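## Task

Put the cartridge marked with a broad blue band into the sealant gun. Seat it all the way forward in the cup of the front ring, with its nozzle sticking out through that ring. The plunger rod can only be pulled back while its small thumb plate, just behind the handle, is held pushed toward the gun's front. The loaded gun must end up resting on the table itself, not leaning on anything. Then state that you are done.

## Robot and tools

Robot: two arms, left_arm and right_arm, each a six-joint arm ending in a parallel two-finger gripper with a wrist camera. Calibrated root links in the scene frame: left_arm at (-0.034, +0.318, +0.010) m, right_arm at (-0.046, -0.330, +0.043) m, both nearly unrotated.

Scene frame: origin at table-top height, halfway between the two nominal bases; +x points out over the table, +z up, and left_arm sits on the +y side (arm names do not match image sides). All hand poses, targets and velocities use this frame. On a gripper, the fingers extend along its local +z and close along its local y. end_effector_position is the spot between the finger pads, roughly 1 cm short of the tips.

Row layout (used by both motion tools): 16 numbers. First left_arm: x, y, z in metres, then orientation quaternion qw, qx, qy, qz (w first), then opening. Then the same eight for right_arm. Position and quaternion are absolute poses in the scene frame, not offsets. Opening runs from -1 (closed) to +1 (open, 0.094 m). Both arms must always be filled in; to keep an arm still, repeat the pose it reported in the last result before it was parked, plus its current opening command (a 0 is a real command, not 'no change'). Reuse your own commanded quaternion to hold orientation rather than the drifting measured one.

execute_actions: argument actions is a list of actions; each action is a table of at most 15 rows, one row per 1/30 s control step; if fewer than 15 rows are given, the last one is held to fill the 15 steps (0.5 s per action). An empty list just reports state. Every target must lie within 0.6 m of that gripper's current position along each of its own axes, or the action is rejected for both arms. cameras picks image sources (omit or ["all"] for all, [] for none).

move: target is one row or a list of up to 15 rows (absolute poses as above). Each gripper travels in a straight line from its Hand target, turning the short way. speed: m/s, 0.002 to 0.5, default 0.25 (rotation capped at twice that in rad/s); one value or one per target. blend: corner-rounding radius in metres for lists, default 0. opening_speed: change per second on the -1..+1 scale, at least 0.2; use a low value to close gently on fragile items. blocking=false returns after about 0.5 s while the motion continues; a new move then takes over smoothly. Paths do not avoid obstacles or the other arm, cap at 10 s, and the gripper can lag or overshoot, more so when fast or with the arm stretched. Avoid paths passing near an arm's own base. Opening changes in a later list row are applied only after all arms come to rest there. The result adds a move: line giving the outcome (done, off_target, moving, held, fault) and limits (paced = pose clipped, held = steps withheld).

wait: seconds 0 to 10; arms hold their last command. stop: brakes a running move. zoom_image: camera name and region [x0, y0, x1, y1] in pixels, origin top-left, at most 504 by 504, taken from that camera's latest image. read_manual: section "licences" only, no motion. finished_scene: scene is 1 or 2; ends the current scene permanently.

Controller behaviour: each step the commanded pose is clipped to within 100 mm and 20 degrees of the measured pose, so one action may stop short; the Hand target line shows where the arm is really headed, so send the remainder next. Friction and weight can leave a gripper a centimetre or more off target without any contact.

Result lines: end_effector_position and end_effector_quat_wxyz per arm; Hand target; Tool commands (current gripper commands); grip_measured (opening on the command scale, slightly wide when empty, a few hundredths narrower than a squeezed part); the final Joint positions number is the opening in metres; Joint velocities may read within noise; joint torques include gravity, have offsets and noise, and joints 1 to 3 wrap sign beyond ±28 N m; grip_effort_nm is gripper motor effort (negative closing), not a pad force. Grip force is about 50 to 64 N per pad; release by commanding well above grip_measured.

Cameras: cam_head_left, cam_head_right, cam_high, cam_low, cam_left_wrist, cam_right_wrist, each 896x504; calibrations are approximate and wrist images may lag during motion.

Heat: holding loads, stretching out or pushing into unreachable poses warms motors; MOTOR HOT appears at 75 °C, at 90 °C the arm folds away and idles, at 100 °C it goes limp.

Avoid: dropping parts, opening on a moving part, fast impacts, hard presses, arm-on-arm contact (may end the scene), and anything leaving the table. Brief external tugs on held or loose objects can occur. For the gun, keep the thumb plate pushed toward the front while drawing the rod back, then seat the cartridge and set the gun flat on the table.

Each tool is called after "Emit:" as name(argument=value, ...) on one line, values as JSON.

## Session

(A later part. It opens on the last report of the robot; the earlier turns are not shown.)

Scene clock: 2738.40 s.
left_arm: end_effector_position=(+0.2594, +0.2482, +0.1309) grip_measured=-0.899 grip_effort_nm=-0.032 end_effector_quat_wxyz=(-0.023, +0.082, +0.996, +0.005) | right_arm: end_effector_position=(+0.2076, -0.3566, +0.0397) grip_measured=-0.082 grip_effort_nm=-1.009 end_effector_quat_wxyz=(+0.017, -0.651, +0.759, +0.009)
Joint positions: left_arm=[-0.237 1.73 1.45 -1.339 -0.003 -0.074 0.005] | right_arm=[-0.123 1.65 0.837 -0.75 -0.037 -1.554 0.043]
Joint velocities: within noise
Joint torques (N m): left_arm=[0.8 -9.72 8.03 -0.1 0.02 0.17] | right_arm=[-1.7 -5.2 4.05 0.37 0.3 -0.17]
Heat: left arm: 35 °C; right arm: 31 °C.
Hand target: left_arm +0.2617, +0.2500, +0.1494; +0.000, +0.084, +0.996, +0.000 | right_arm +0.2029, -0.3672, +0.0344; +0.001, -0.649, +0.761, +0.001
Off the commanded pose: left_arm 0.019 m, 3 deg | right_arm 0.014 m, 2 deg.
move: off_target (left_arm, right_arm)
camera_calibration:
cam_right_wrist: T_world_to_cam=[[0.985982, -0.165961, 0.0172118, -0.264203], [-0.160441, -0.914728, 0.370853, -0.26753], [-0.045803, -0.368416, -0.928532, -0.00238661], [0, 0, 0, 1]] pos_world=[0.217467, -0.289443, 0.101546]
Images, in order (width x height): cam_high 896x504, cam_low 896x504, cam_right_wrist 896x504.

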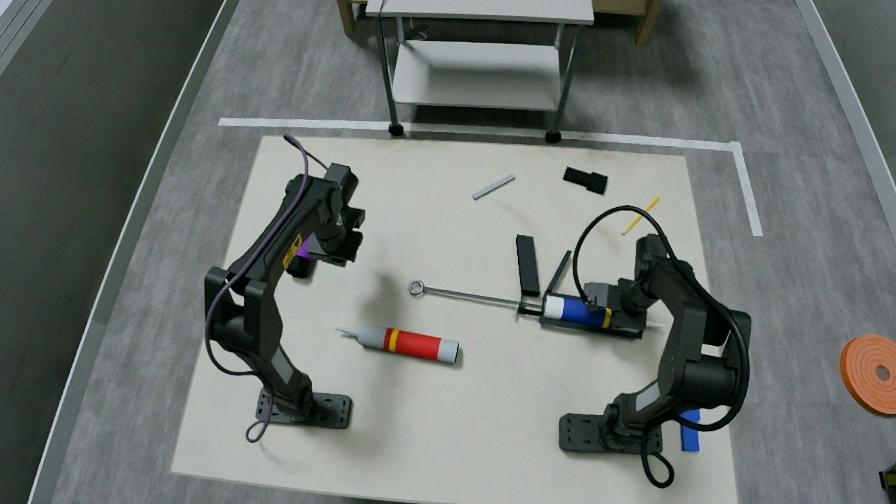

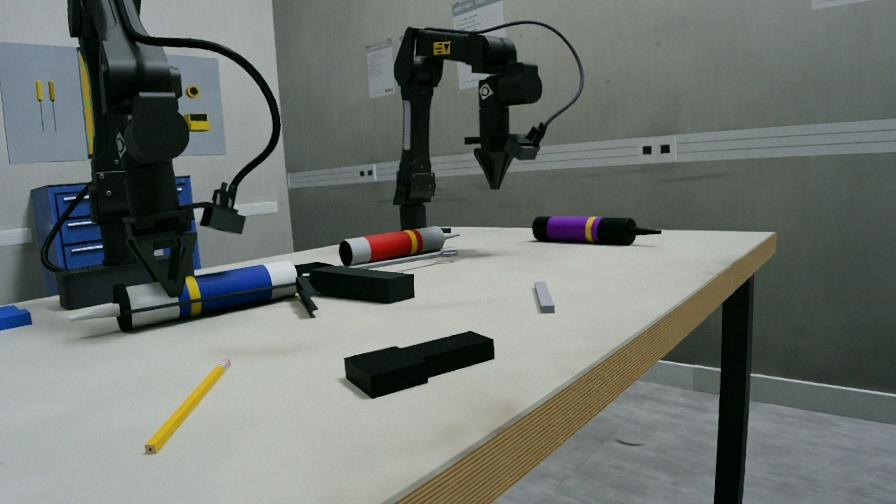

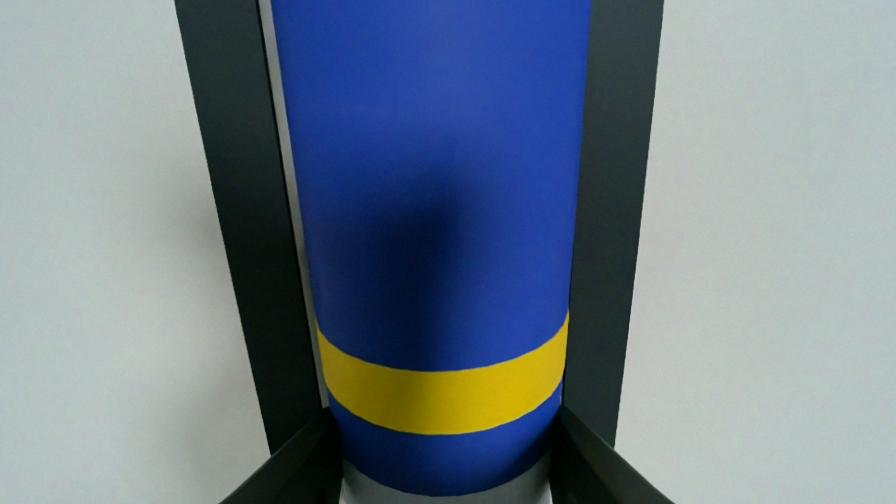

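Emit:
move(target=[[0.24, 0.15, 0.15, 0, 0.7632, 0.6461, 0, -0.3, 0.203, -0.362, 0.036, 0.0, -0.6494, 0.7604, 0.0, -0.06],[0.243, 0.08, 0.13, 0, 0.7632, 0.6461, 0, -0.3, 0.203, -0.360, 0.036, 0.0, -0.6494, 0.7604, 0.0, -0.06]], speed=0.2)

Scene clock: 2773.77 s.
left_arm: end_effector_position=(+0.2357, +0.0862, +0.1259) grip_measured=-0.302 grip_effort_nm=0.125 end_effector_quat_wxyz=(-0.011, +0.769, +0.639, +0.001) | right_arm: end_effector_position=(+0.2076, -0.3564, +0.0397) grip_measured=-0.058 grip_effort_nm=-0.637 end_effector_quat_wxyz=(+0.014, -0.651, +0.759, +0.007)
Joint positions: left_arm=[-0.714 1.915 1.665 -1.342 -0.006 1.038 0.033] | right_arm=[-0.117 1.65 0.837 -0.75 -0.03 -1.548 0.044]
Joint velocities: within noise
Joint torques (N m): left_arm=[-0.01 -7.21 8.51 0.14 -0.02 -0.12] | right_arm=[0.31 -5.86 4.03 0.29 0.26 0.12]
Heat: left arm: 34 °C; right arm: 31 °C.
Hand target: left_arm +0.2431, +0.0810, +0.1291; -0.001, +0.764, +0.646, +0.003 | right_arm +0.2029, -0.3602, +0.0362; +0.000, -0.647, +0.762, +0.000
Off the commanded pose: left_arm 0.010 m, 2 deg | right_arm 0.007 m, 2 deg.
move: done
camera_calibration:
cam_left_wrist: T_world_to_cam=[[-0.984967, 0.172544, 0.00823666, 0.214972], [0.155055, 0.862104, 0.482426, -0.136546], [0.0761386, 0.476451, -0.875898, 0.139818], [0, 0, 0, 1]] pos_world=[0.222267, 0.0140083, 0.186569]
cam_right_wrist: T_world_to_cam=[[0.985994, -0.165888, 0.0172623, -0.264131], [-0.160038, -0.911901, 0.377922, -0.266689], [-0.0469511, -0.375391, -0.925677, -0.00471695], [0, 0, 0, 1]] pos_world=[0.21753, -0.28878, 0.100981]

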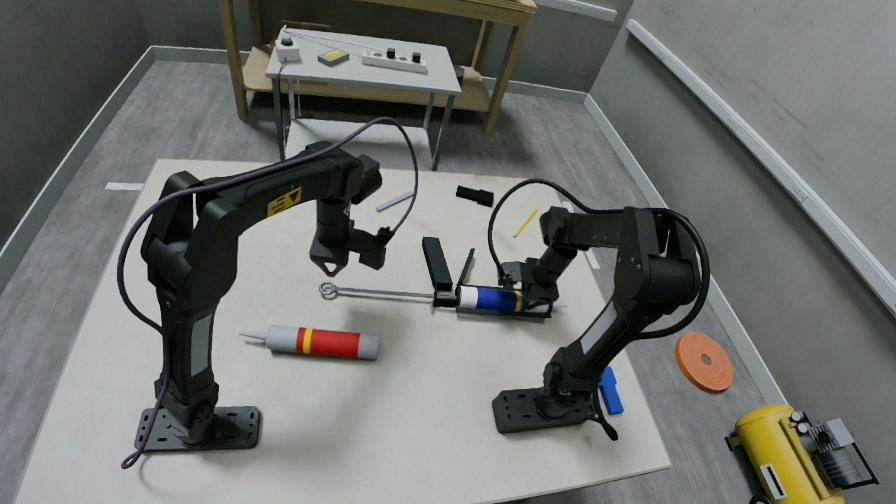

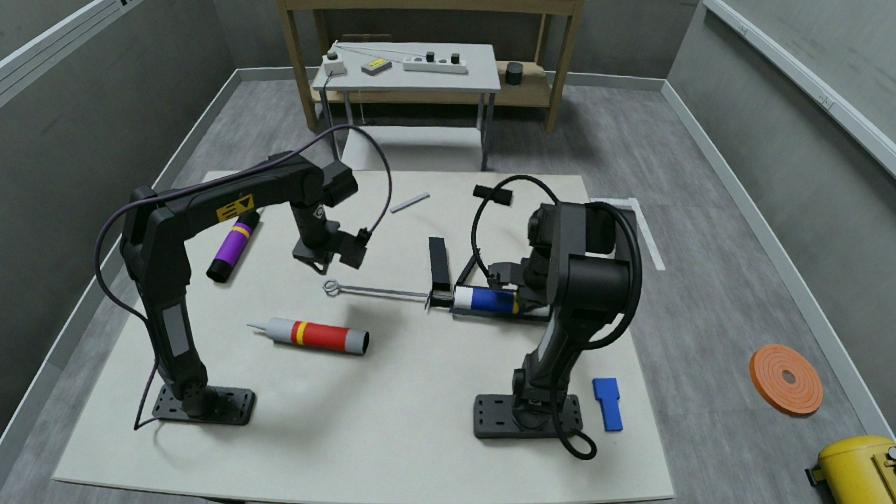

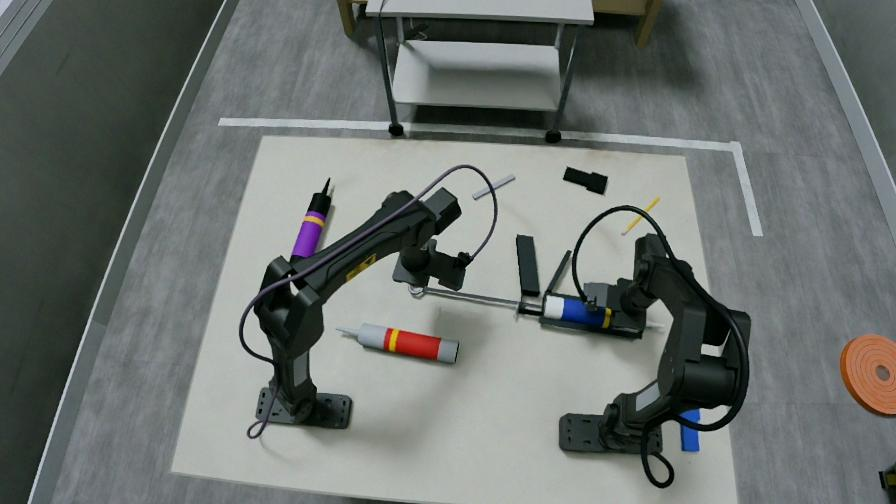

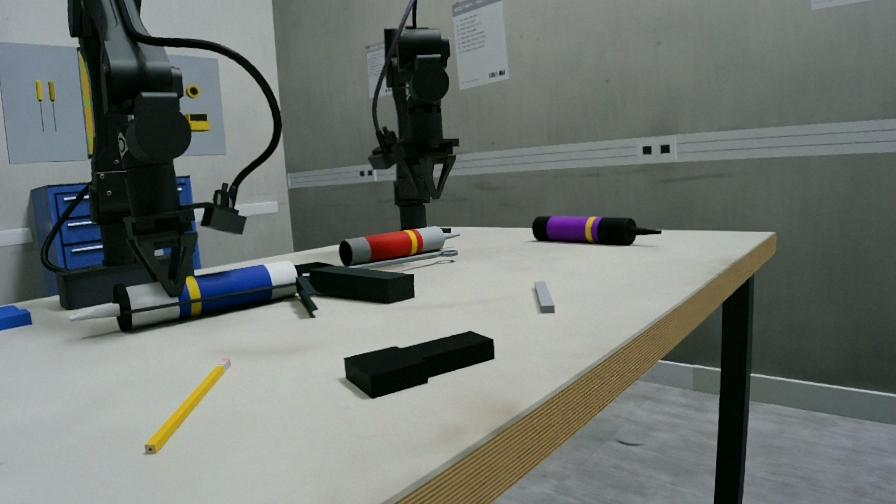

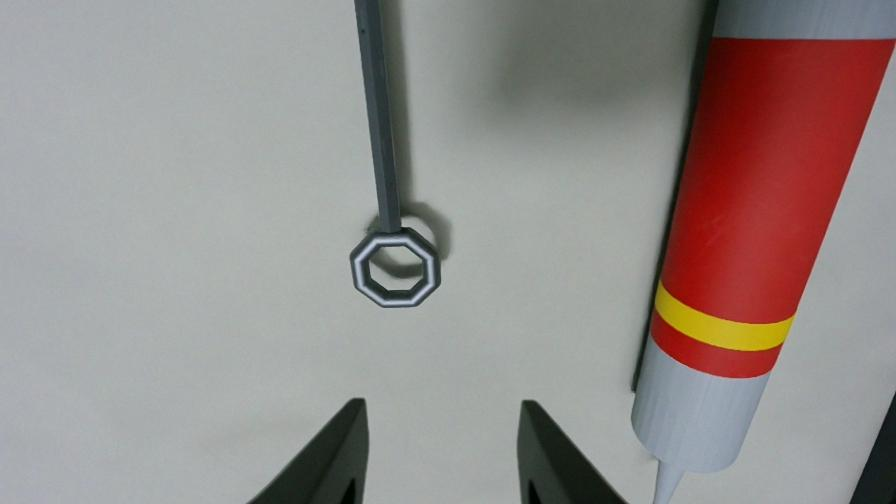

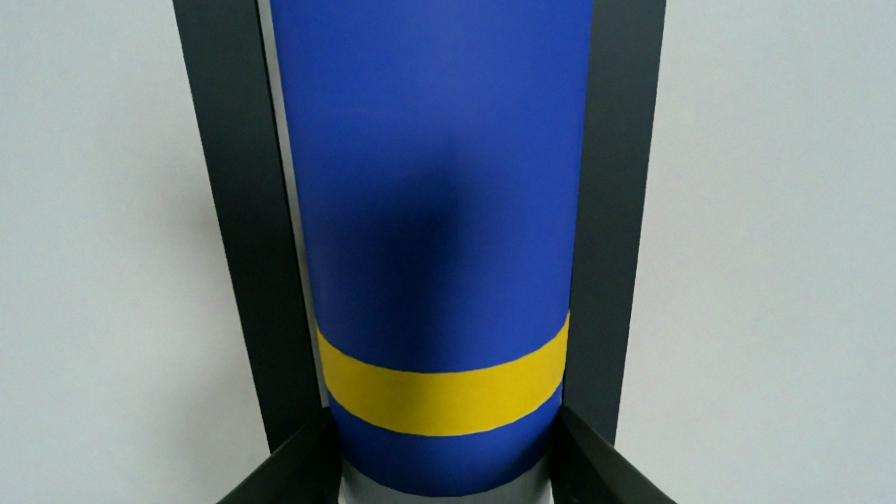

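Emit:
move(target=[[0.258, 0.067, 0.06, 0, 0.7632, 0.6461, 0, -0.3, 0.203, -0.360, 0.036, 0.0, -0.6494, 0.7604, 0.0, -0.06]], speed=0.1, cameras=["cam_left_wrist","cam_high"])

Scene clock: 2795.80 s.
left_arm: end_effector_position=(+0.2544, +0.0698, +0.0674) grip_measured=-0.302 grip_effort_nm=0.120 end_effector_quat_wxyz=(-0.003, +0.768, +0.640, +0.002) | right_arm: end_effector_position=(+0.2076, -0.3564, +0.0397) grip_measured=-0.058 grip_effort_nm=-0.691 end_effector_quat_wxyz=(+0.014, -0.651, +0.759, +0.007)
Joint positions: left_arm=[-0.714 2.021 1.58 -1.135 -0.006 1.037 0.033] | right_arm=[-0.117 1.65 0.837 -0.75 -0.03 -1.548 0.044]
Joint velocities: within noise
Joint torques (N m): left_arm=[0.29 -7.9 5.37 0.36 0.03 -0.14] | right_arm=[0.35 -5.86 4.01 0.3 0.25 0.07]
Heat: left arm: 33 °C; right arm: 31 °C.
Hand target: left_arm +0.2577, +0.0673, +0.0600; +0.000, +0.763, +0.647, +0.000 | right_arm +0.2030, -0.3600, +0.0362; +0.000, -0.649, +0.760, +0.000
Off the commanded pose: left_arm 0.009 m, 1 deg | right_arm 0.007 m, 2 deg.
move: done
camera_calibration:
cam_left_wrist: T_world_to_cam=[[-0.985244, 0.171044, -0.00622672, 0.237918], [0.147625, 0.867632, 0.474787, -0.0951303], [0.0866117, 0.466861, -0.880079, 0.0932048], [0, 0, 0, 1]] pos_world=[0.240379, -0.00167007, 0.128676]
Images, in order (width x height): cam_high 896x504, cam_left_wrist 896x504.

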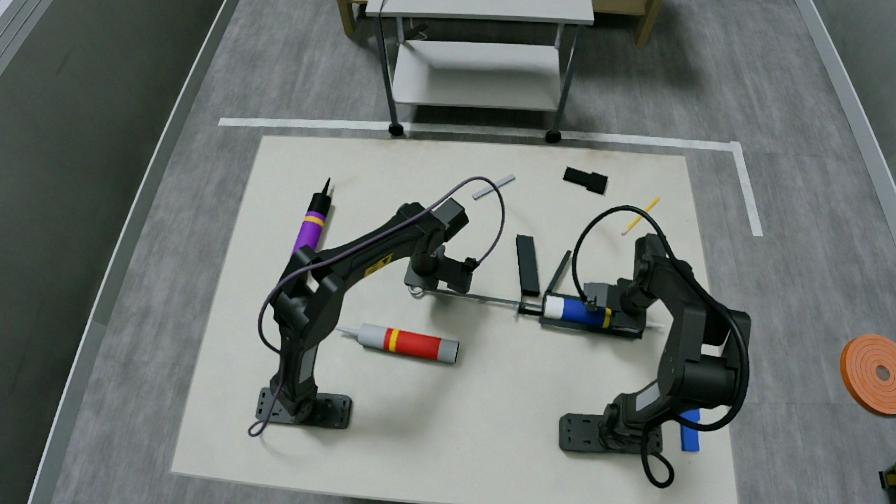

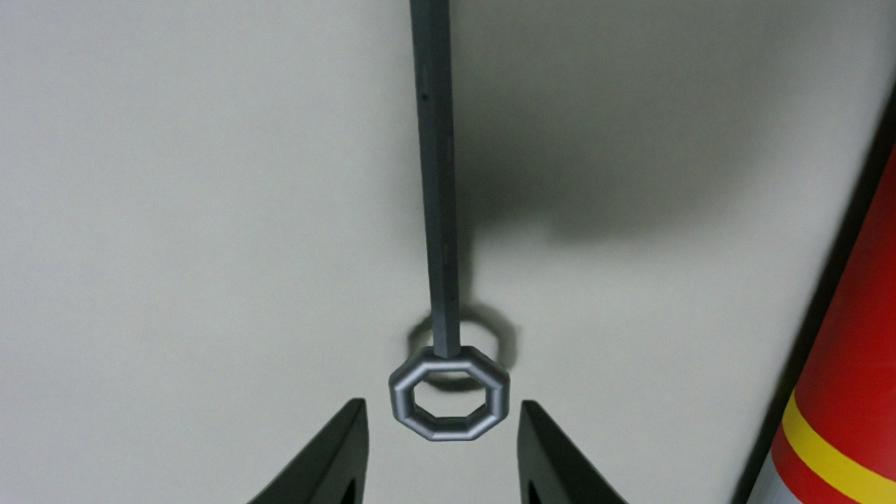

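Emit:
move(target=[[0.258, 0.067, 0.018, 0, 0.7632, 0.6461, 0, -0.3, 0.203, -0.360, 0.036, 0.0, -0.6494, 0.7604, 0.0, -0.06]], speed=0.06, cameras=["cam_left_wrist","cam_low"])

Emit:
zoom_image(camera="cam_low", region=[360, 200, 500, 290])

Scene clock: 2809.37 s.
left_arm: end_effector_position=(+0.2551, +0.0692, +0.0267) grip_measured=-0.302 grip_effort_nm=0.120 end_effector_quat_wxyz=(-0.002, +0.768, +0.640, +0.003) | right_arm: end_effector_position=(+0.2076, -0.3564, +0.0397) grip_measured=-0.059 grip_effort_nm=-0.701 end_effector_quat_wxyz=(+0.014, -0.651, +0.759, +0.007)
Joint positions: left_arm=[-0.714 2.066 1.479 -0.987 -0.006 1.037 0.033] | right_arm=[-0.117 1.65 0.837 -0.75 -0.03 -1.548 0.044]
Joint velocities: left_arm=[within noise] | right_arm=[0.017 0.012 0.002 -0.037 0.037 0.066 -0.004]
Joint torques (N m): left_arm=[0.2 -7.98 5.09 0.39 0.08 -0.12] | right_arm=[0.35 -5.86 4.01 0.29 0.25 0.07]
Heat: left arm: 33 °C; right arm: 31 °C.
Hand target: left_arm +0.2572, +0.0677, +0.0180; -0.001, +0.763, +0.646, +0.000 | right_arm +0.2030, -0.3600, +0.0362; +0.000, -0.649, +0.760, +0.000
Off the commanded pose: left_arm 0.009 m, 1 deg | right_arm 0.007 m, 2 deg.
move: done
camera_calibration:
cam_left_wrist: T_world_to_cam=[[-0.985236, 0.171037, -0.00753928, 0.238475], [0.147076, 0.868109, 0.474084, -0.0752616], [0.0876306, 0.465975, -0.880448, 0.0574093], [0, 0, 0, 1]] pos_world=[0.240992, -0.002204, 0.0880241]
Images, in order (width x height): cam_low 896x504, cam_left_wrist 896x504.

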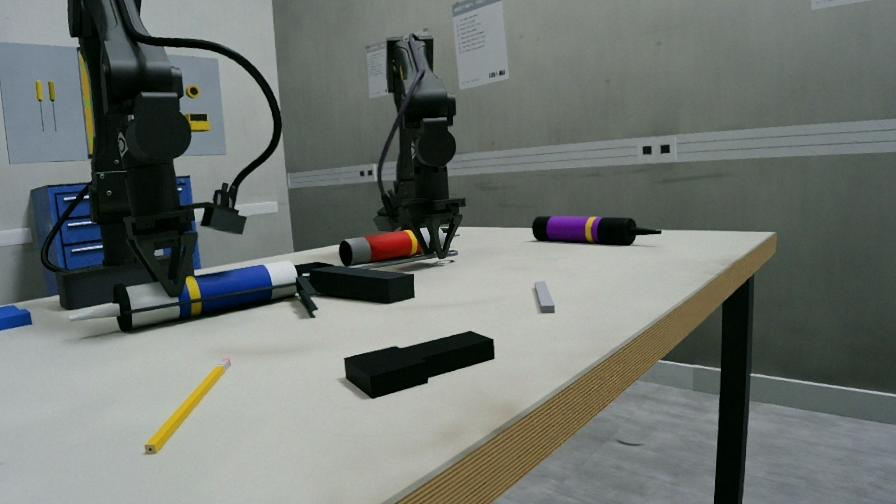

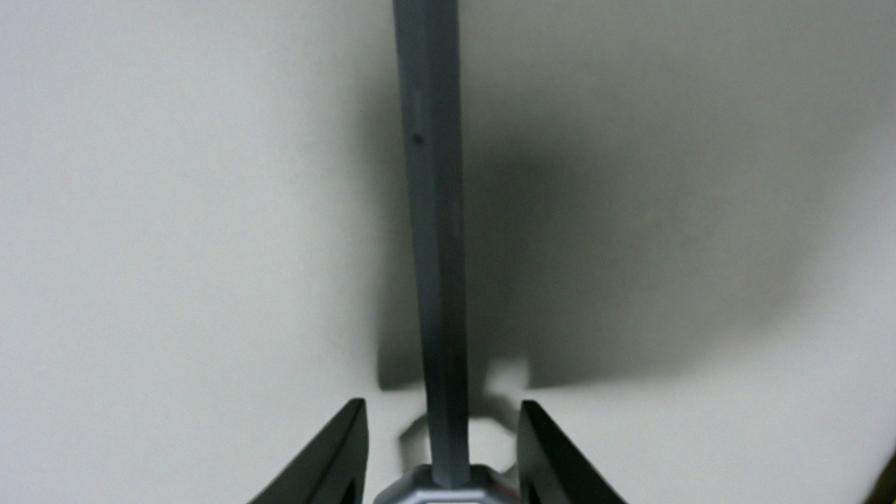

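Scaled by 3.600 from the camera's 896x504 image, which has a finer 1280x720 frame.

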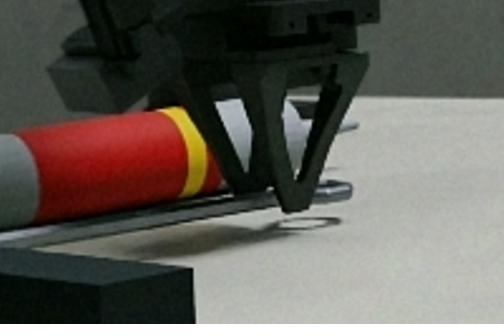

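Emit:
move(target=[[0.258, 0.067, 0.016, 0, 0.7632, 0.6461, 0, -0.9, 0.203, -0.360, 0.036, 0.0, -0.6494, 0.7604, 0.0, -0.06]], speed=0.06, opening_speed=0.4, cameras=["cam_left_wrist","cam_low"])

Emit:
zoom_image(camera="cam_low", region=[360, 200, 500, 290])

Scene clock: 2824.07 s.
left_arm: end_effector_position=(+0.2557, +0.0670, +0.0267) grip_measured=-0.842 grip_effort_nm=-1.009 end_effector_quat_wxyz=(+0.002, +0.763, +0.647, -0.001) | right_arm: end_effector_position=(+0.2076, -0.3564, +0.0397) grip_measured=-0.059 grip_effort_nm=-0.706 end_effector_quat_wxyz=(+0.014, -0.651, +0.759, +0.007)
Joint positions: left_arm=[-0.714 2.066 1.479 -0.98 0.002 1.02 0.007] | right_arm=[-0.117 1.65 0.837 -0.75 -0.03 -1.548 0.044]
Joint velocities: left_arm=[within noise] | right_arm=[-0.002 -0.007 0.002 -0.066 0.022 0.022 -0.004]
Joint torques (N m): left_arm=[0.23 -7.56 4.92 0.41 0.04 0.08] | right_arm=[0.36 -5.86 4.01 0.3 0.25 0.06]
Heat: left arm: 33 °C; right arm: 31 °C.
Hand target: left_arm +0.2569, +0.0663, +0.0162; +0.001, +0.763, +0.646, -0.004 | right_arm +0.2030, -0.3600, +0.0362; +0.000, -0.649, +0.760, +0.000
Off the commanded pose: left_arm 0.011 m, 0 deg | right_arm 0.007 m, 2 deg.
move: off_target (left_arm)
camera_calibration:
cam_left_wrist: T_world_to_cam=[[-0.987973, 0.154297, -0.0100677, 0.241287], [0.132004, 0.875556, 0.464733, -0.069754], [0.0805215, 0.457815, -0.885394, 0.0609184], [0, 0, 0, 1]] pos_world=[0.242688, -0.00404558, 0.088783]
Images, in order (width x height): cam_low 896x504, cam_left_wrist 896x504.

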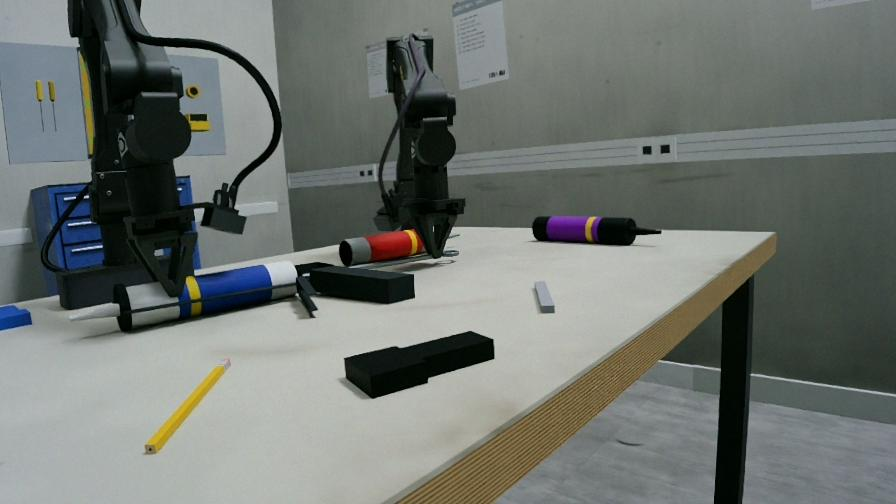

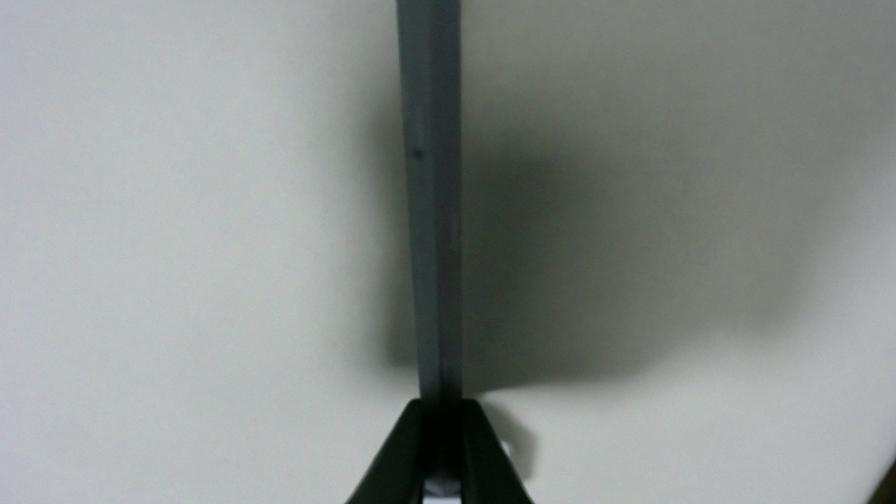

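Scaled by 3.600 from the camera's 896x504 image, which has a finer 1280x720 frame.

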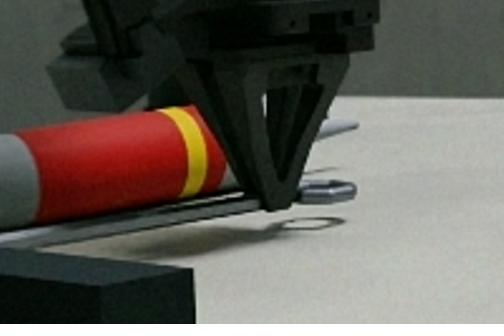

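Emit:
move(target=[[0.259, 0.074, 0.025, 0, 0.7632, 0.6461, 0, -0.9, 0.204, -0.362, 0.036, 0.0, -0.6494, 0.7604, 0.0, -0.09],[0.2605, 0.085, 0.025, 0, 0.7632, 0.6461, 0, -0.9, 0.202, -0.372, 0.036, 0.0, -0.6494, 0.7604, 0.0, -0.09]], speed=0.02, opening_speed=0.4, cameras=["cam_left_wrist","cam_low","cam_high","cam_right_wrist"])

Emit:
zoom_image(camera="cam_high", region=[490, 270, 590, 350])

Emit:
zoom_image(camera="cam_low", region=[80, 210, 340, 340])

Scene clock: 2840.83 s.
left_arm: end_effector_position=(+0.2573, +0.0672, +0.0255) grip_measured=-0.843 grip_effort_nm=-1.023 end_effector_quat_wxyz=(+0.008, +0.761, +0.648, -0.013) | right_arm: end_effector_position=(+0.2071, -0.3572, +0.0402) grip_measured=-0.082 grip_effort_nm=-1.009 end_effector_quat_wxyz=(+0.021, -0.649, +0.760, +0.015)
Joint positions: left_arm=[-0.698 2.064 1.471 -0.966 0.028 1.03 0.007] | right_arm=[-0.136 1.65 0.839 -0.755 -0.051 -1.562 0.043]
Joint velocities: within noise
Joint torques (N m): left_arm=[1.84 -10.7 3.52 0.15 -0.25 0.39] | right_arm=[-2.04 -5.67 4.31 0.29 0.44 -0.23]
Heat: left arm: 33 °C; right arm: 31 °C.
Hand target: left_arm +0.2594, +0.0827, +0.0256; +0.001, +0.765, +0.644, -0.001 | right_arm +0.2020, -0.3715, +0.0367; +0.000, -0.648, +0.762, +0.001
Off the commanded pose: left_arm 0.018 m, 2 deg | right_arm 0.016 m, 3 deg.
move: off_target (left_arm, right_arm)
camera_calibration:
cam_left_wrist: T_world_to_cam=[[-0.988712, 0.149796, -0.00301328, 0.24313], [0.1331, 0.887389, 0.44139, -0.0701326], [0.0687923, 0.436007, -0.89731, 0.0644112], [0, 0, 0, 1]] pos_world=[0.24529, -0.00226877, 0.0894853]
cam_right_wrist: T_world_to_cam=[[0.985233, -0.170636, 0.0141163, -0.265172], [-0.164313, -0.919098, 0.358134, -0.268566], [-0.0481362, -0.355165, -0.933563, 0.003188], [0, 0, 0, 1]] pos_world=[0.217281, -0.290954, 0.102902]
Images, in order (width x height): cam_high 896x504, cam_low 896x504, cam_left_wrist 896x504, cam_right_wrist 896x504.

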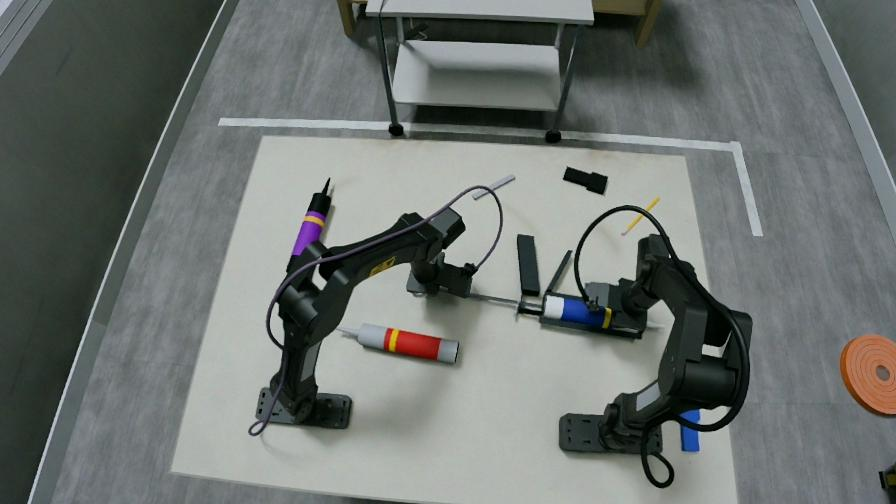

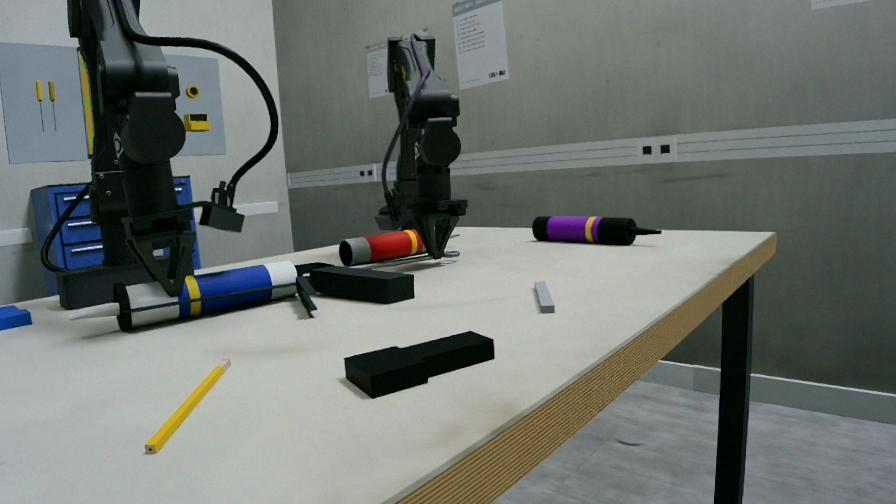

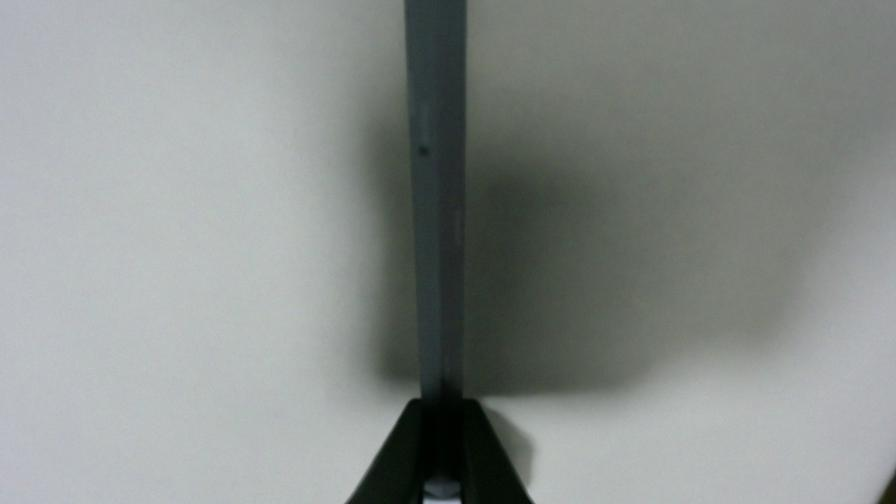

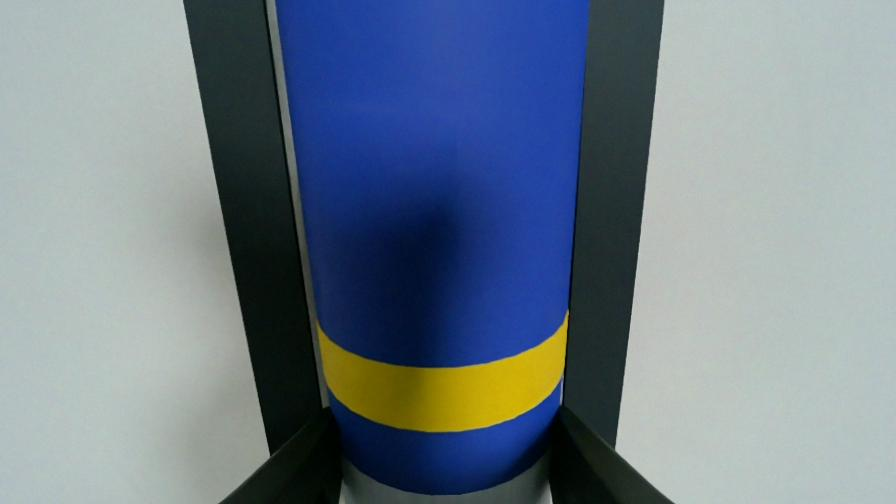

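Scaled by 5.040 from the camera's 896x504 image, which has a finer 1280x720 frame.

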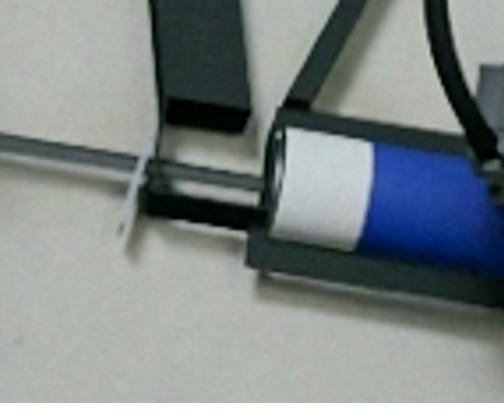

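Scaled by 1.938 from the camera's 896x504 image, which has a finer 1280x720 frame.

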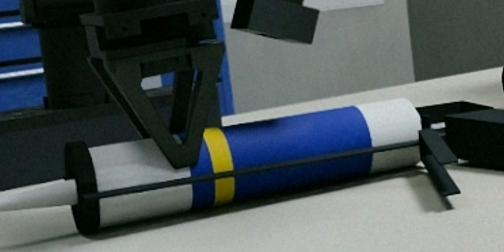

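Emit:
zoom_image(camera="cam_low", region=[90, 270, 190, 340])

Emit:
zoom_image(camera="cam_low", region=[250, 240, 350, 320])

Scaled by 5.040 from the camera's 896x504 image, which has a finer 1280x720 frame.

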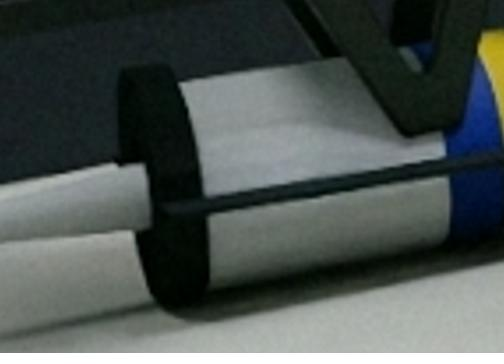

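Scaled by 5.040 from the camera's 896x504 image, which has a finer 1280x720 frame.

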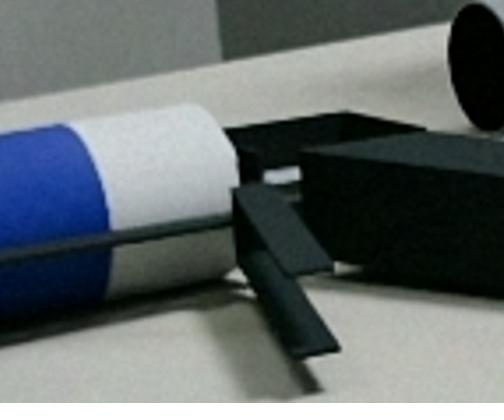

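Emit:
move(target=[[0.2615, 0.095, 0.025, 0, 0.7632, 0.6461, 0, -0.9, 0.201, -0.380, 0.048, 0.0, -0.6494, 0.7604, 0.0, -0.09]], speed=0.02, opening_speed=0.4, cameras=["cam_left_wrist","cam_low","cam_high","cam_right_wrist"])

Emit:
zoom_image(camera="cam_high", region=[490, 270, 590, 350])

Emit:
zoom_image(camera="cam_low", region=[90, 270, 190, 340])

Scene clock: 2872.40 s.
left_arm: end_effector_position=(+0.2612, +0.0675, +0.0215) grip_measured=-0.843 grip_effort_nm=-1.018 end_effector_quat_wxyz=(+0.023, +0.764, +0.645, -0.022) | right_arm: end_effector_position=(+0.2032, -0.3614, +0.0432) grip_measured=-0.083 grip_effort_nm=-1.004 end_effector_quat_wxyz=(+0.025, -0.648, +0.761, +0.023)
Joint positions: left_arm=[-0.68 2.058 1.444 -0.92 0.052 1.056 0.007] | right_arm=[-0.166 1.638 0.839 -0.775 -0.068 -1.589 0.043]
Joint velocities: within noise
Joint torques (N m): left_arm=[2.56 -11.3 3.38 -0.06 -0.43 0.31] | right_arm=[-2.06 -6.54 6.56 -0.04 0.57 -0.3]
Heat: left arm: 36 °C; right arm: 31 °C.
Hand target: left_arm +0.2626, +0.0928, +0.0243; +0.003, +0.763, +0.647, -0.001 | right_arm +0.2015, -0.3790, +0.0480; +0.001, -0.650, +0.760, +0.000
Off the commanded pose: left_arm 0.028 m, 4 deg | right_arm 0.019 m, 4 deg.
move: off_target (left_arm, right_arm)
camera_calibration:
cam_left_wrist: T_world_to_cam=[[-0.98741, 0.157664, -0.012775, 0.246308], [0.138562, 0.901071, 0.410939, -0.0708511], [0.0763016, 0.403996, -0.911573, 0.0609483], [0, 0, 0, 1]] pos_world=[0.248373, 0.000385157, 0.0878209]
cam_right_wrist: T_world_to_cam=[[0.984735, -0.173881, 0.00793306, -0.262933], [-0.166048, -0.924752, 0.342435, -0.275127], [-0.0522069, -0.338525, -0.939508, 0.0114477], [0, 0, 0, 1]] pos_world=[0.213833, -0.296268, 0.107054]
Images, in order (width x height): cam_high 896x504, cam_low 896x504, cam_left_wrist 896x504, cam_right_wrist 896x504.

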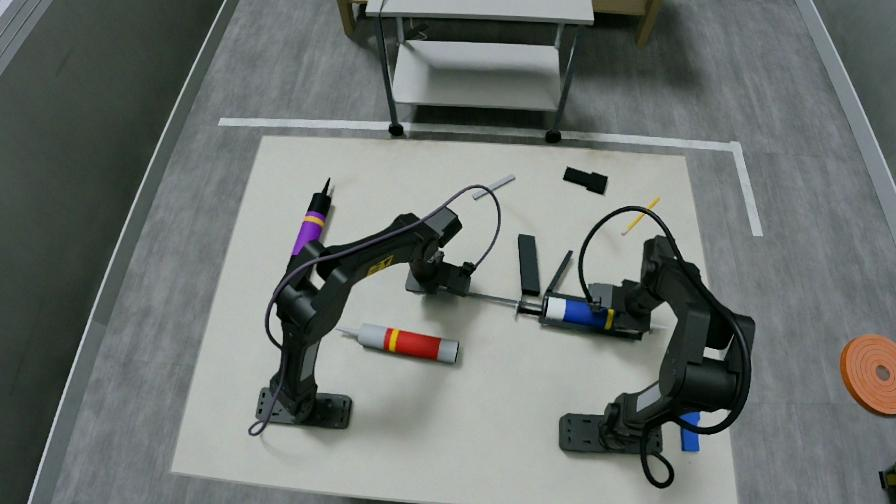

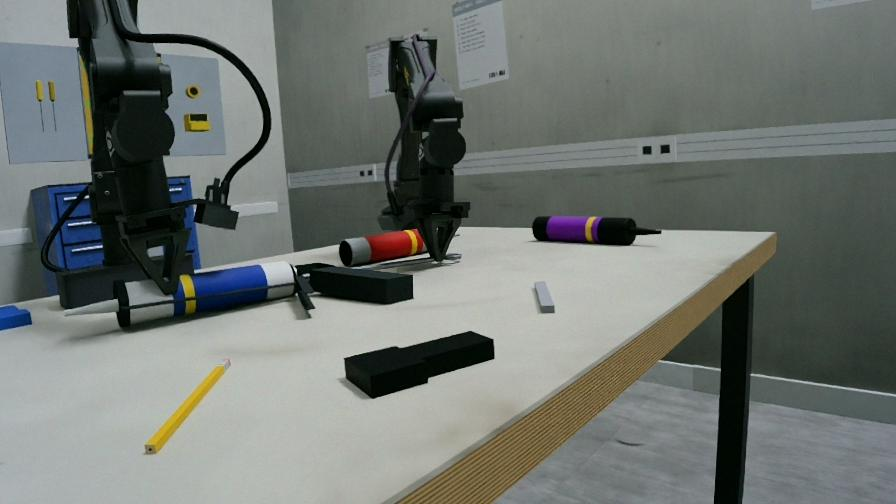

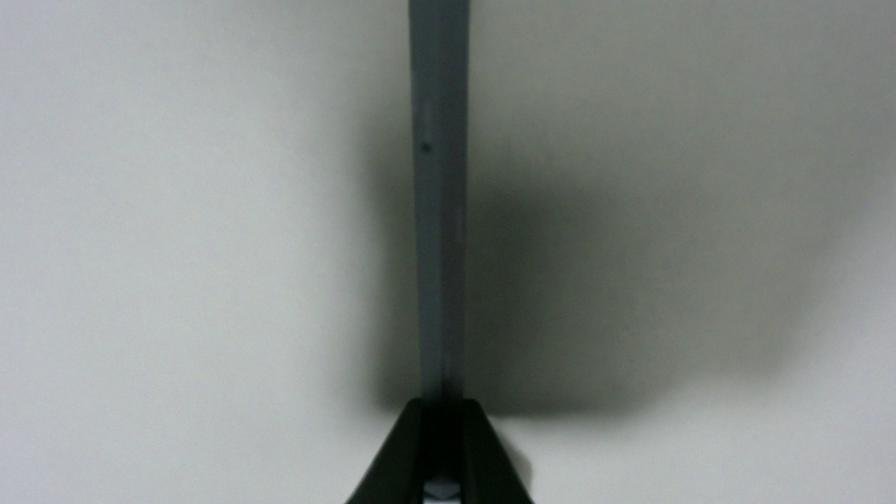

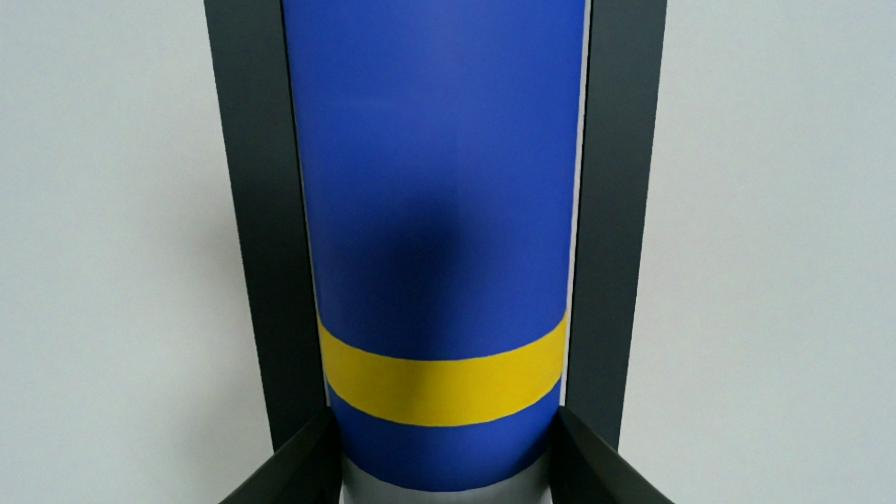

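Scaled by 5.040 from the camera's 896x504 image, which has a finer 1280x720 frame.

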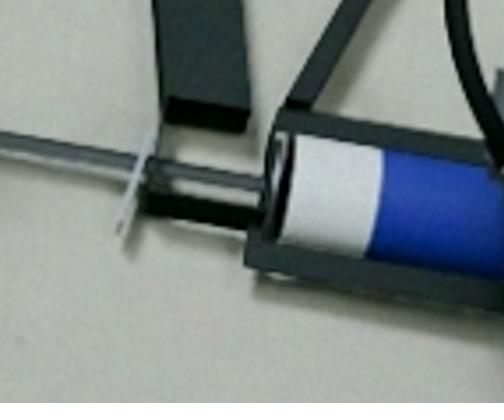

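Scaled by 5.040 from the camera's 896x504 image, which has a finer 1280x720 frame.

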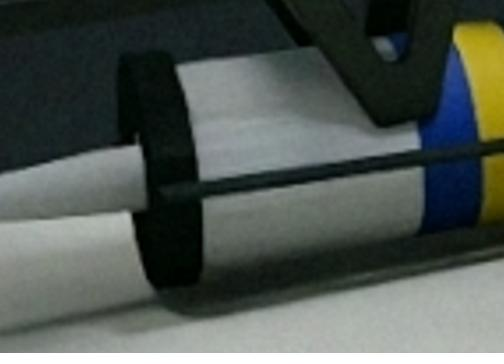

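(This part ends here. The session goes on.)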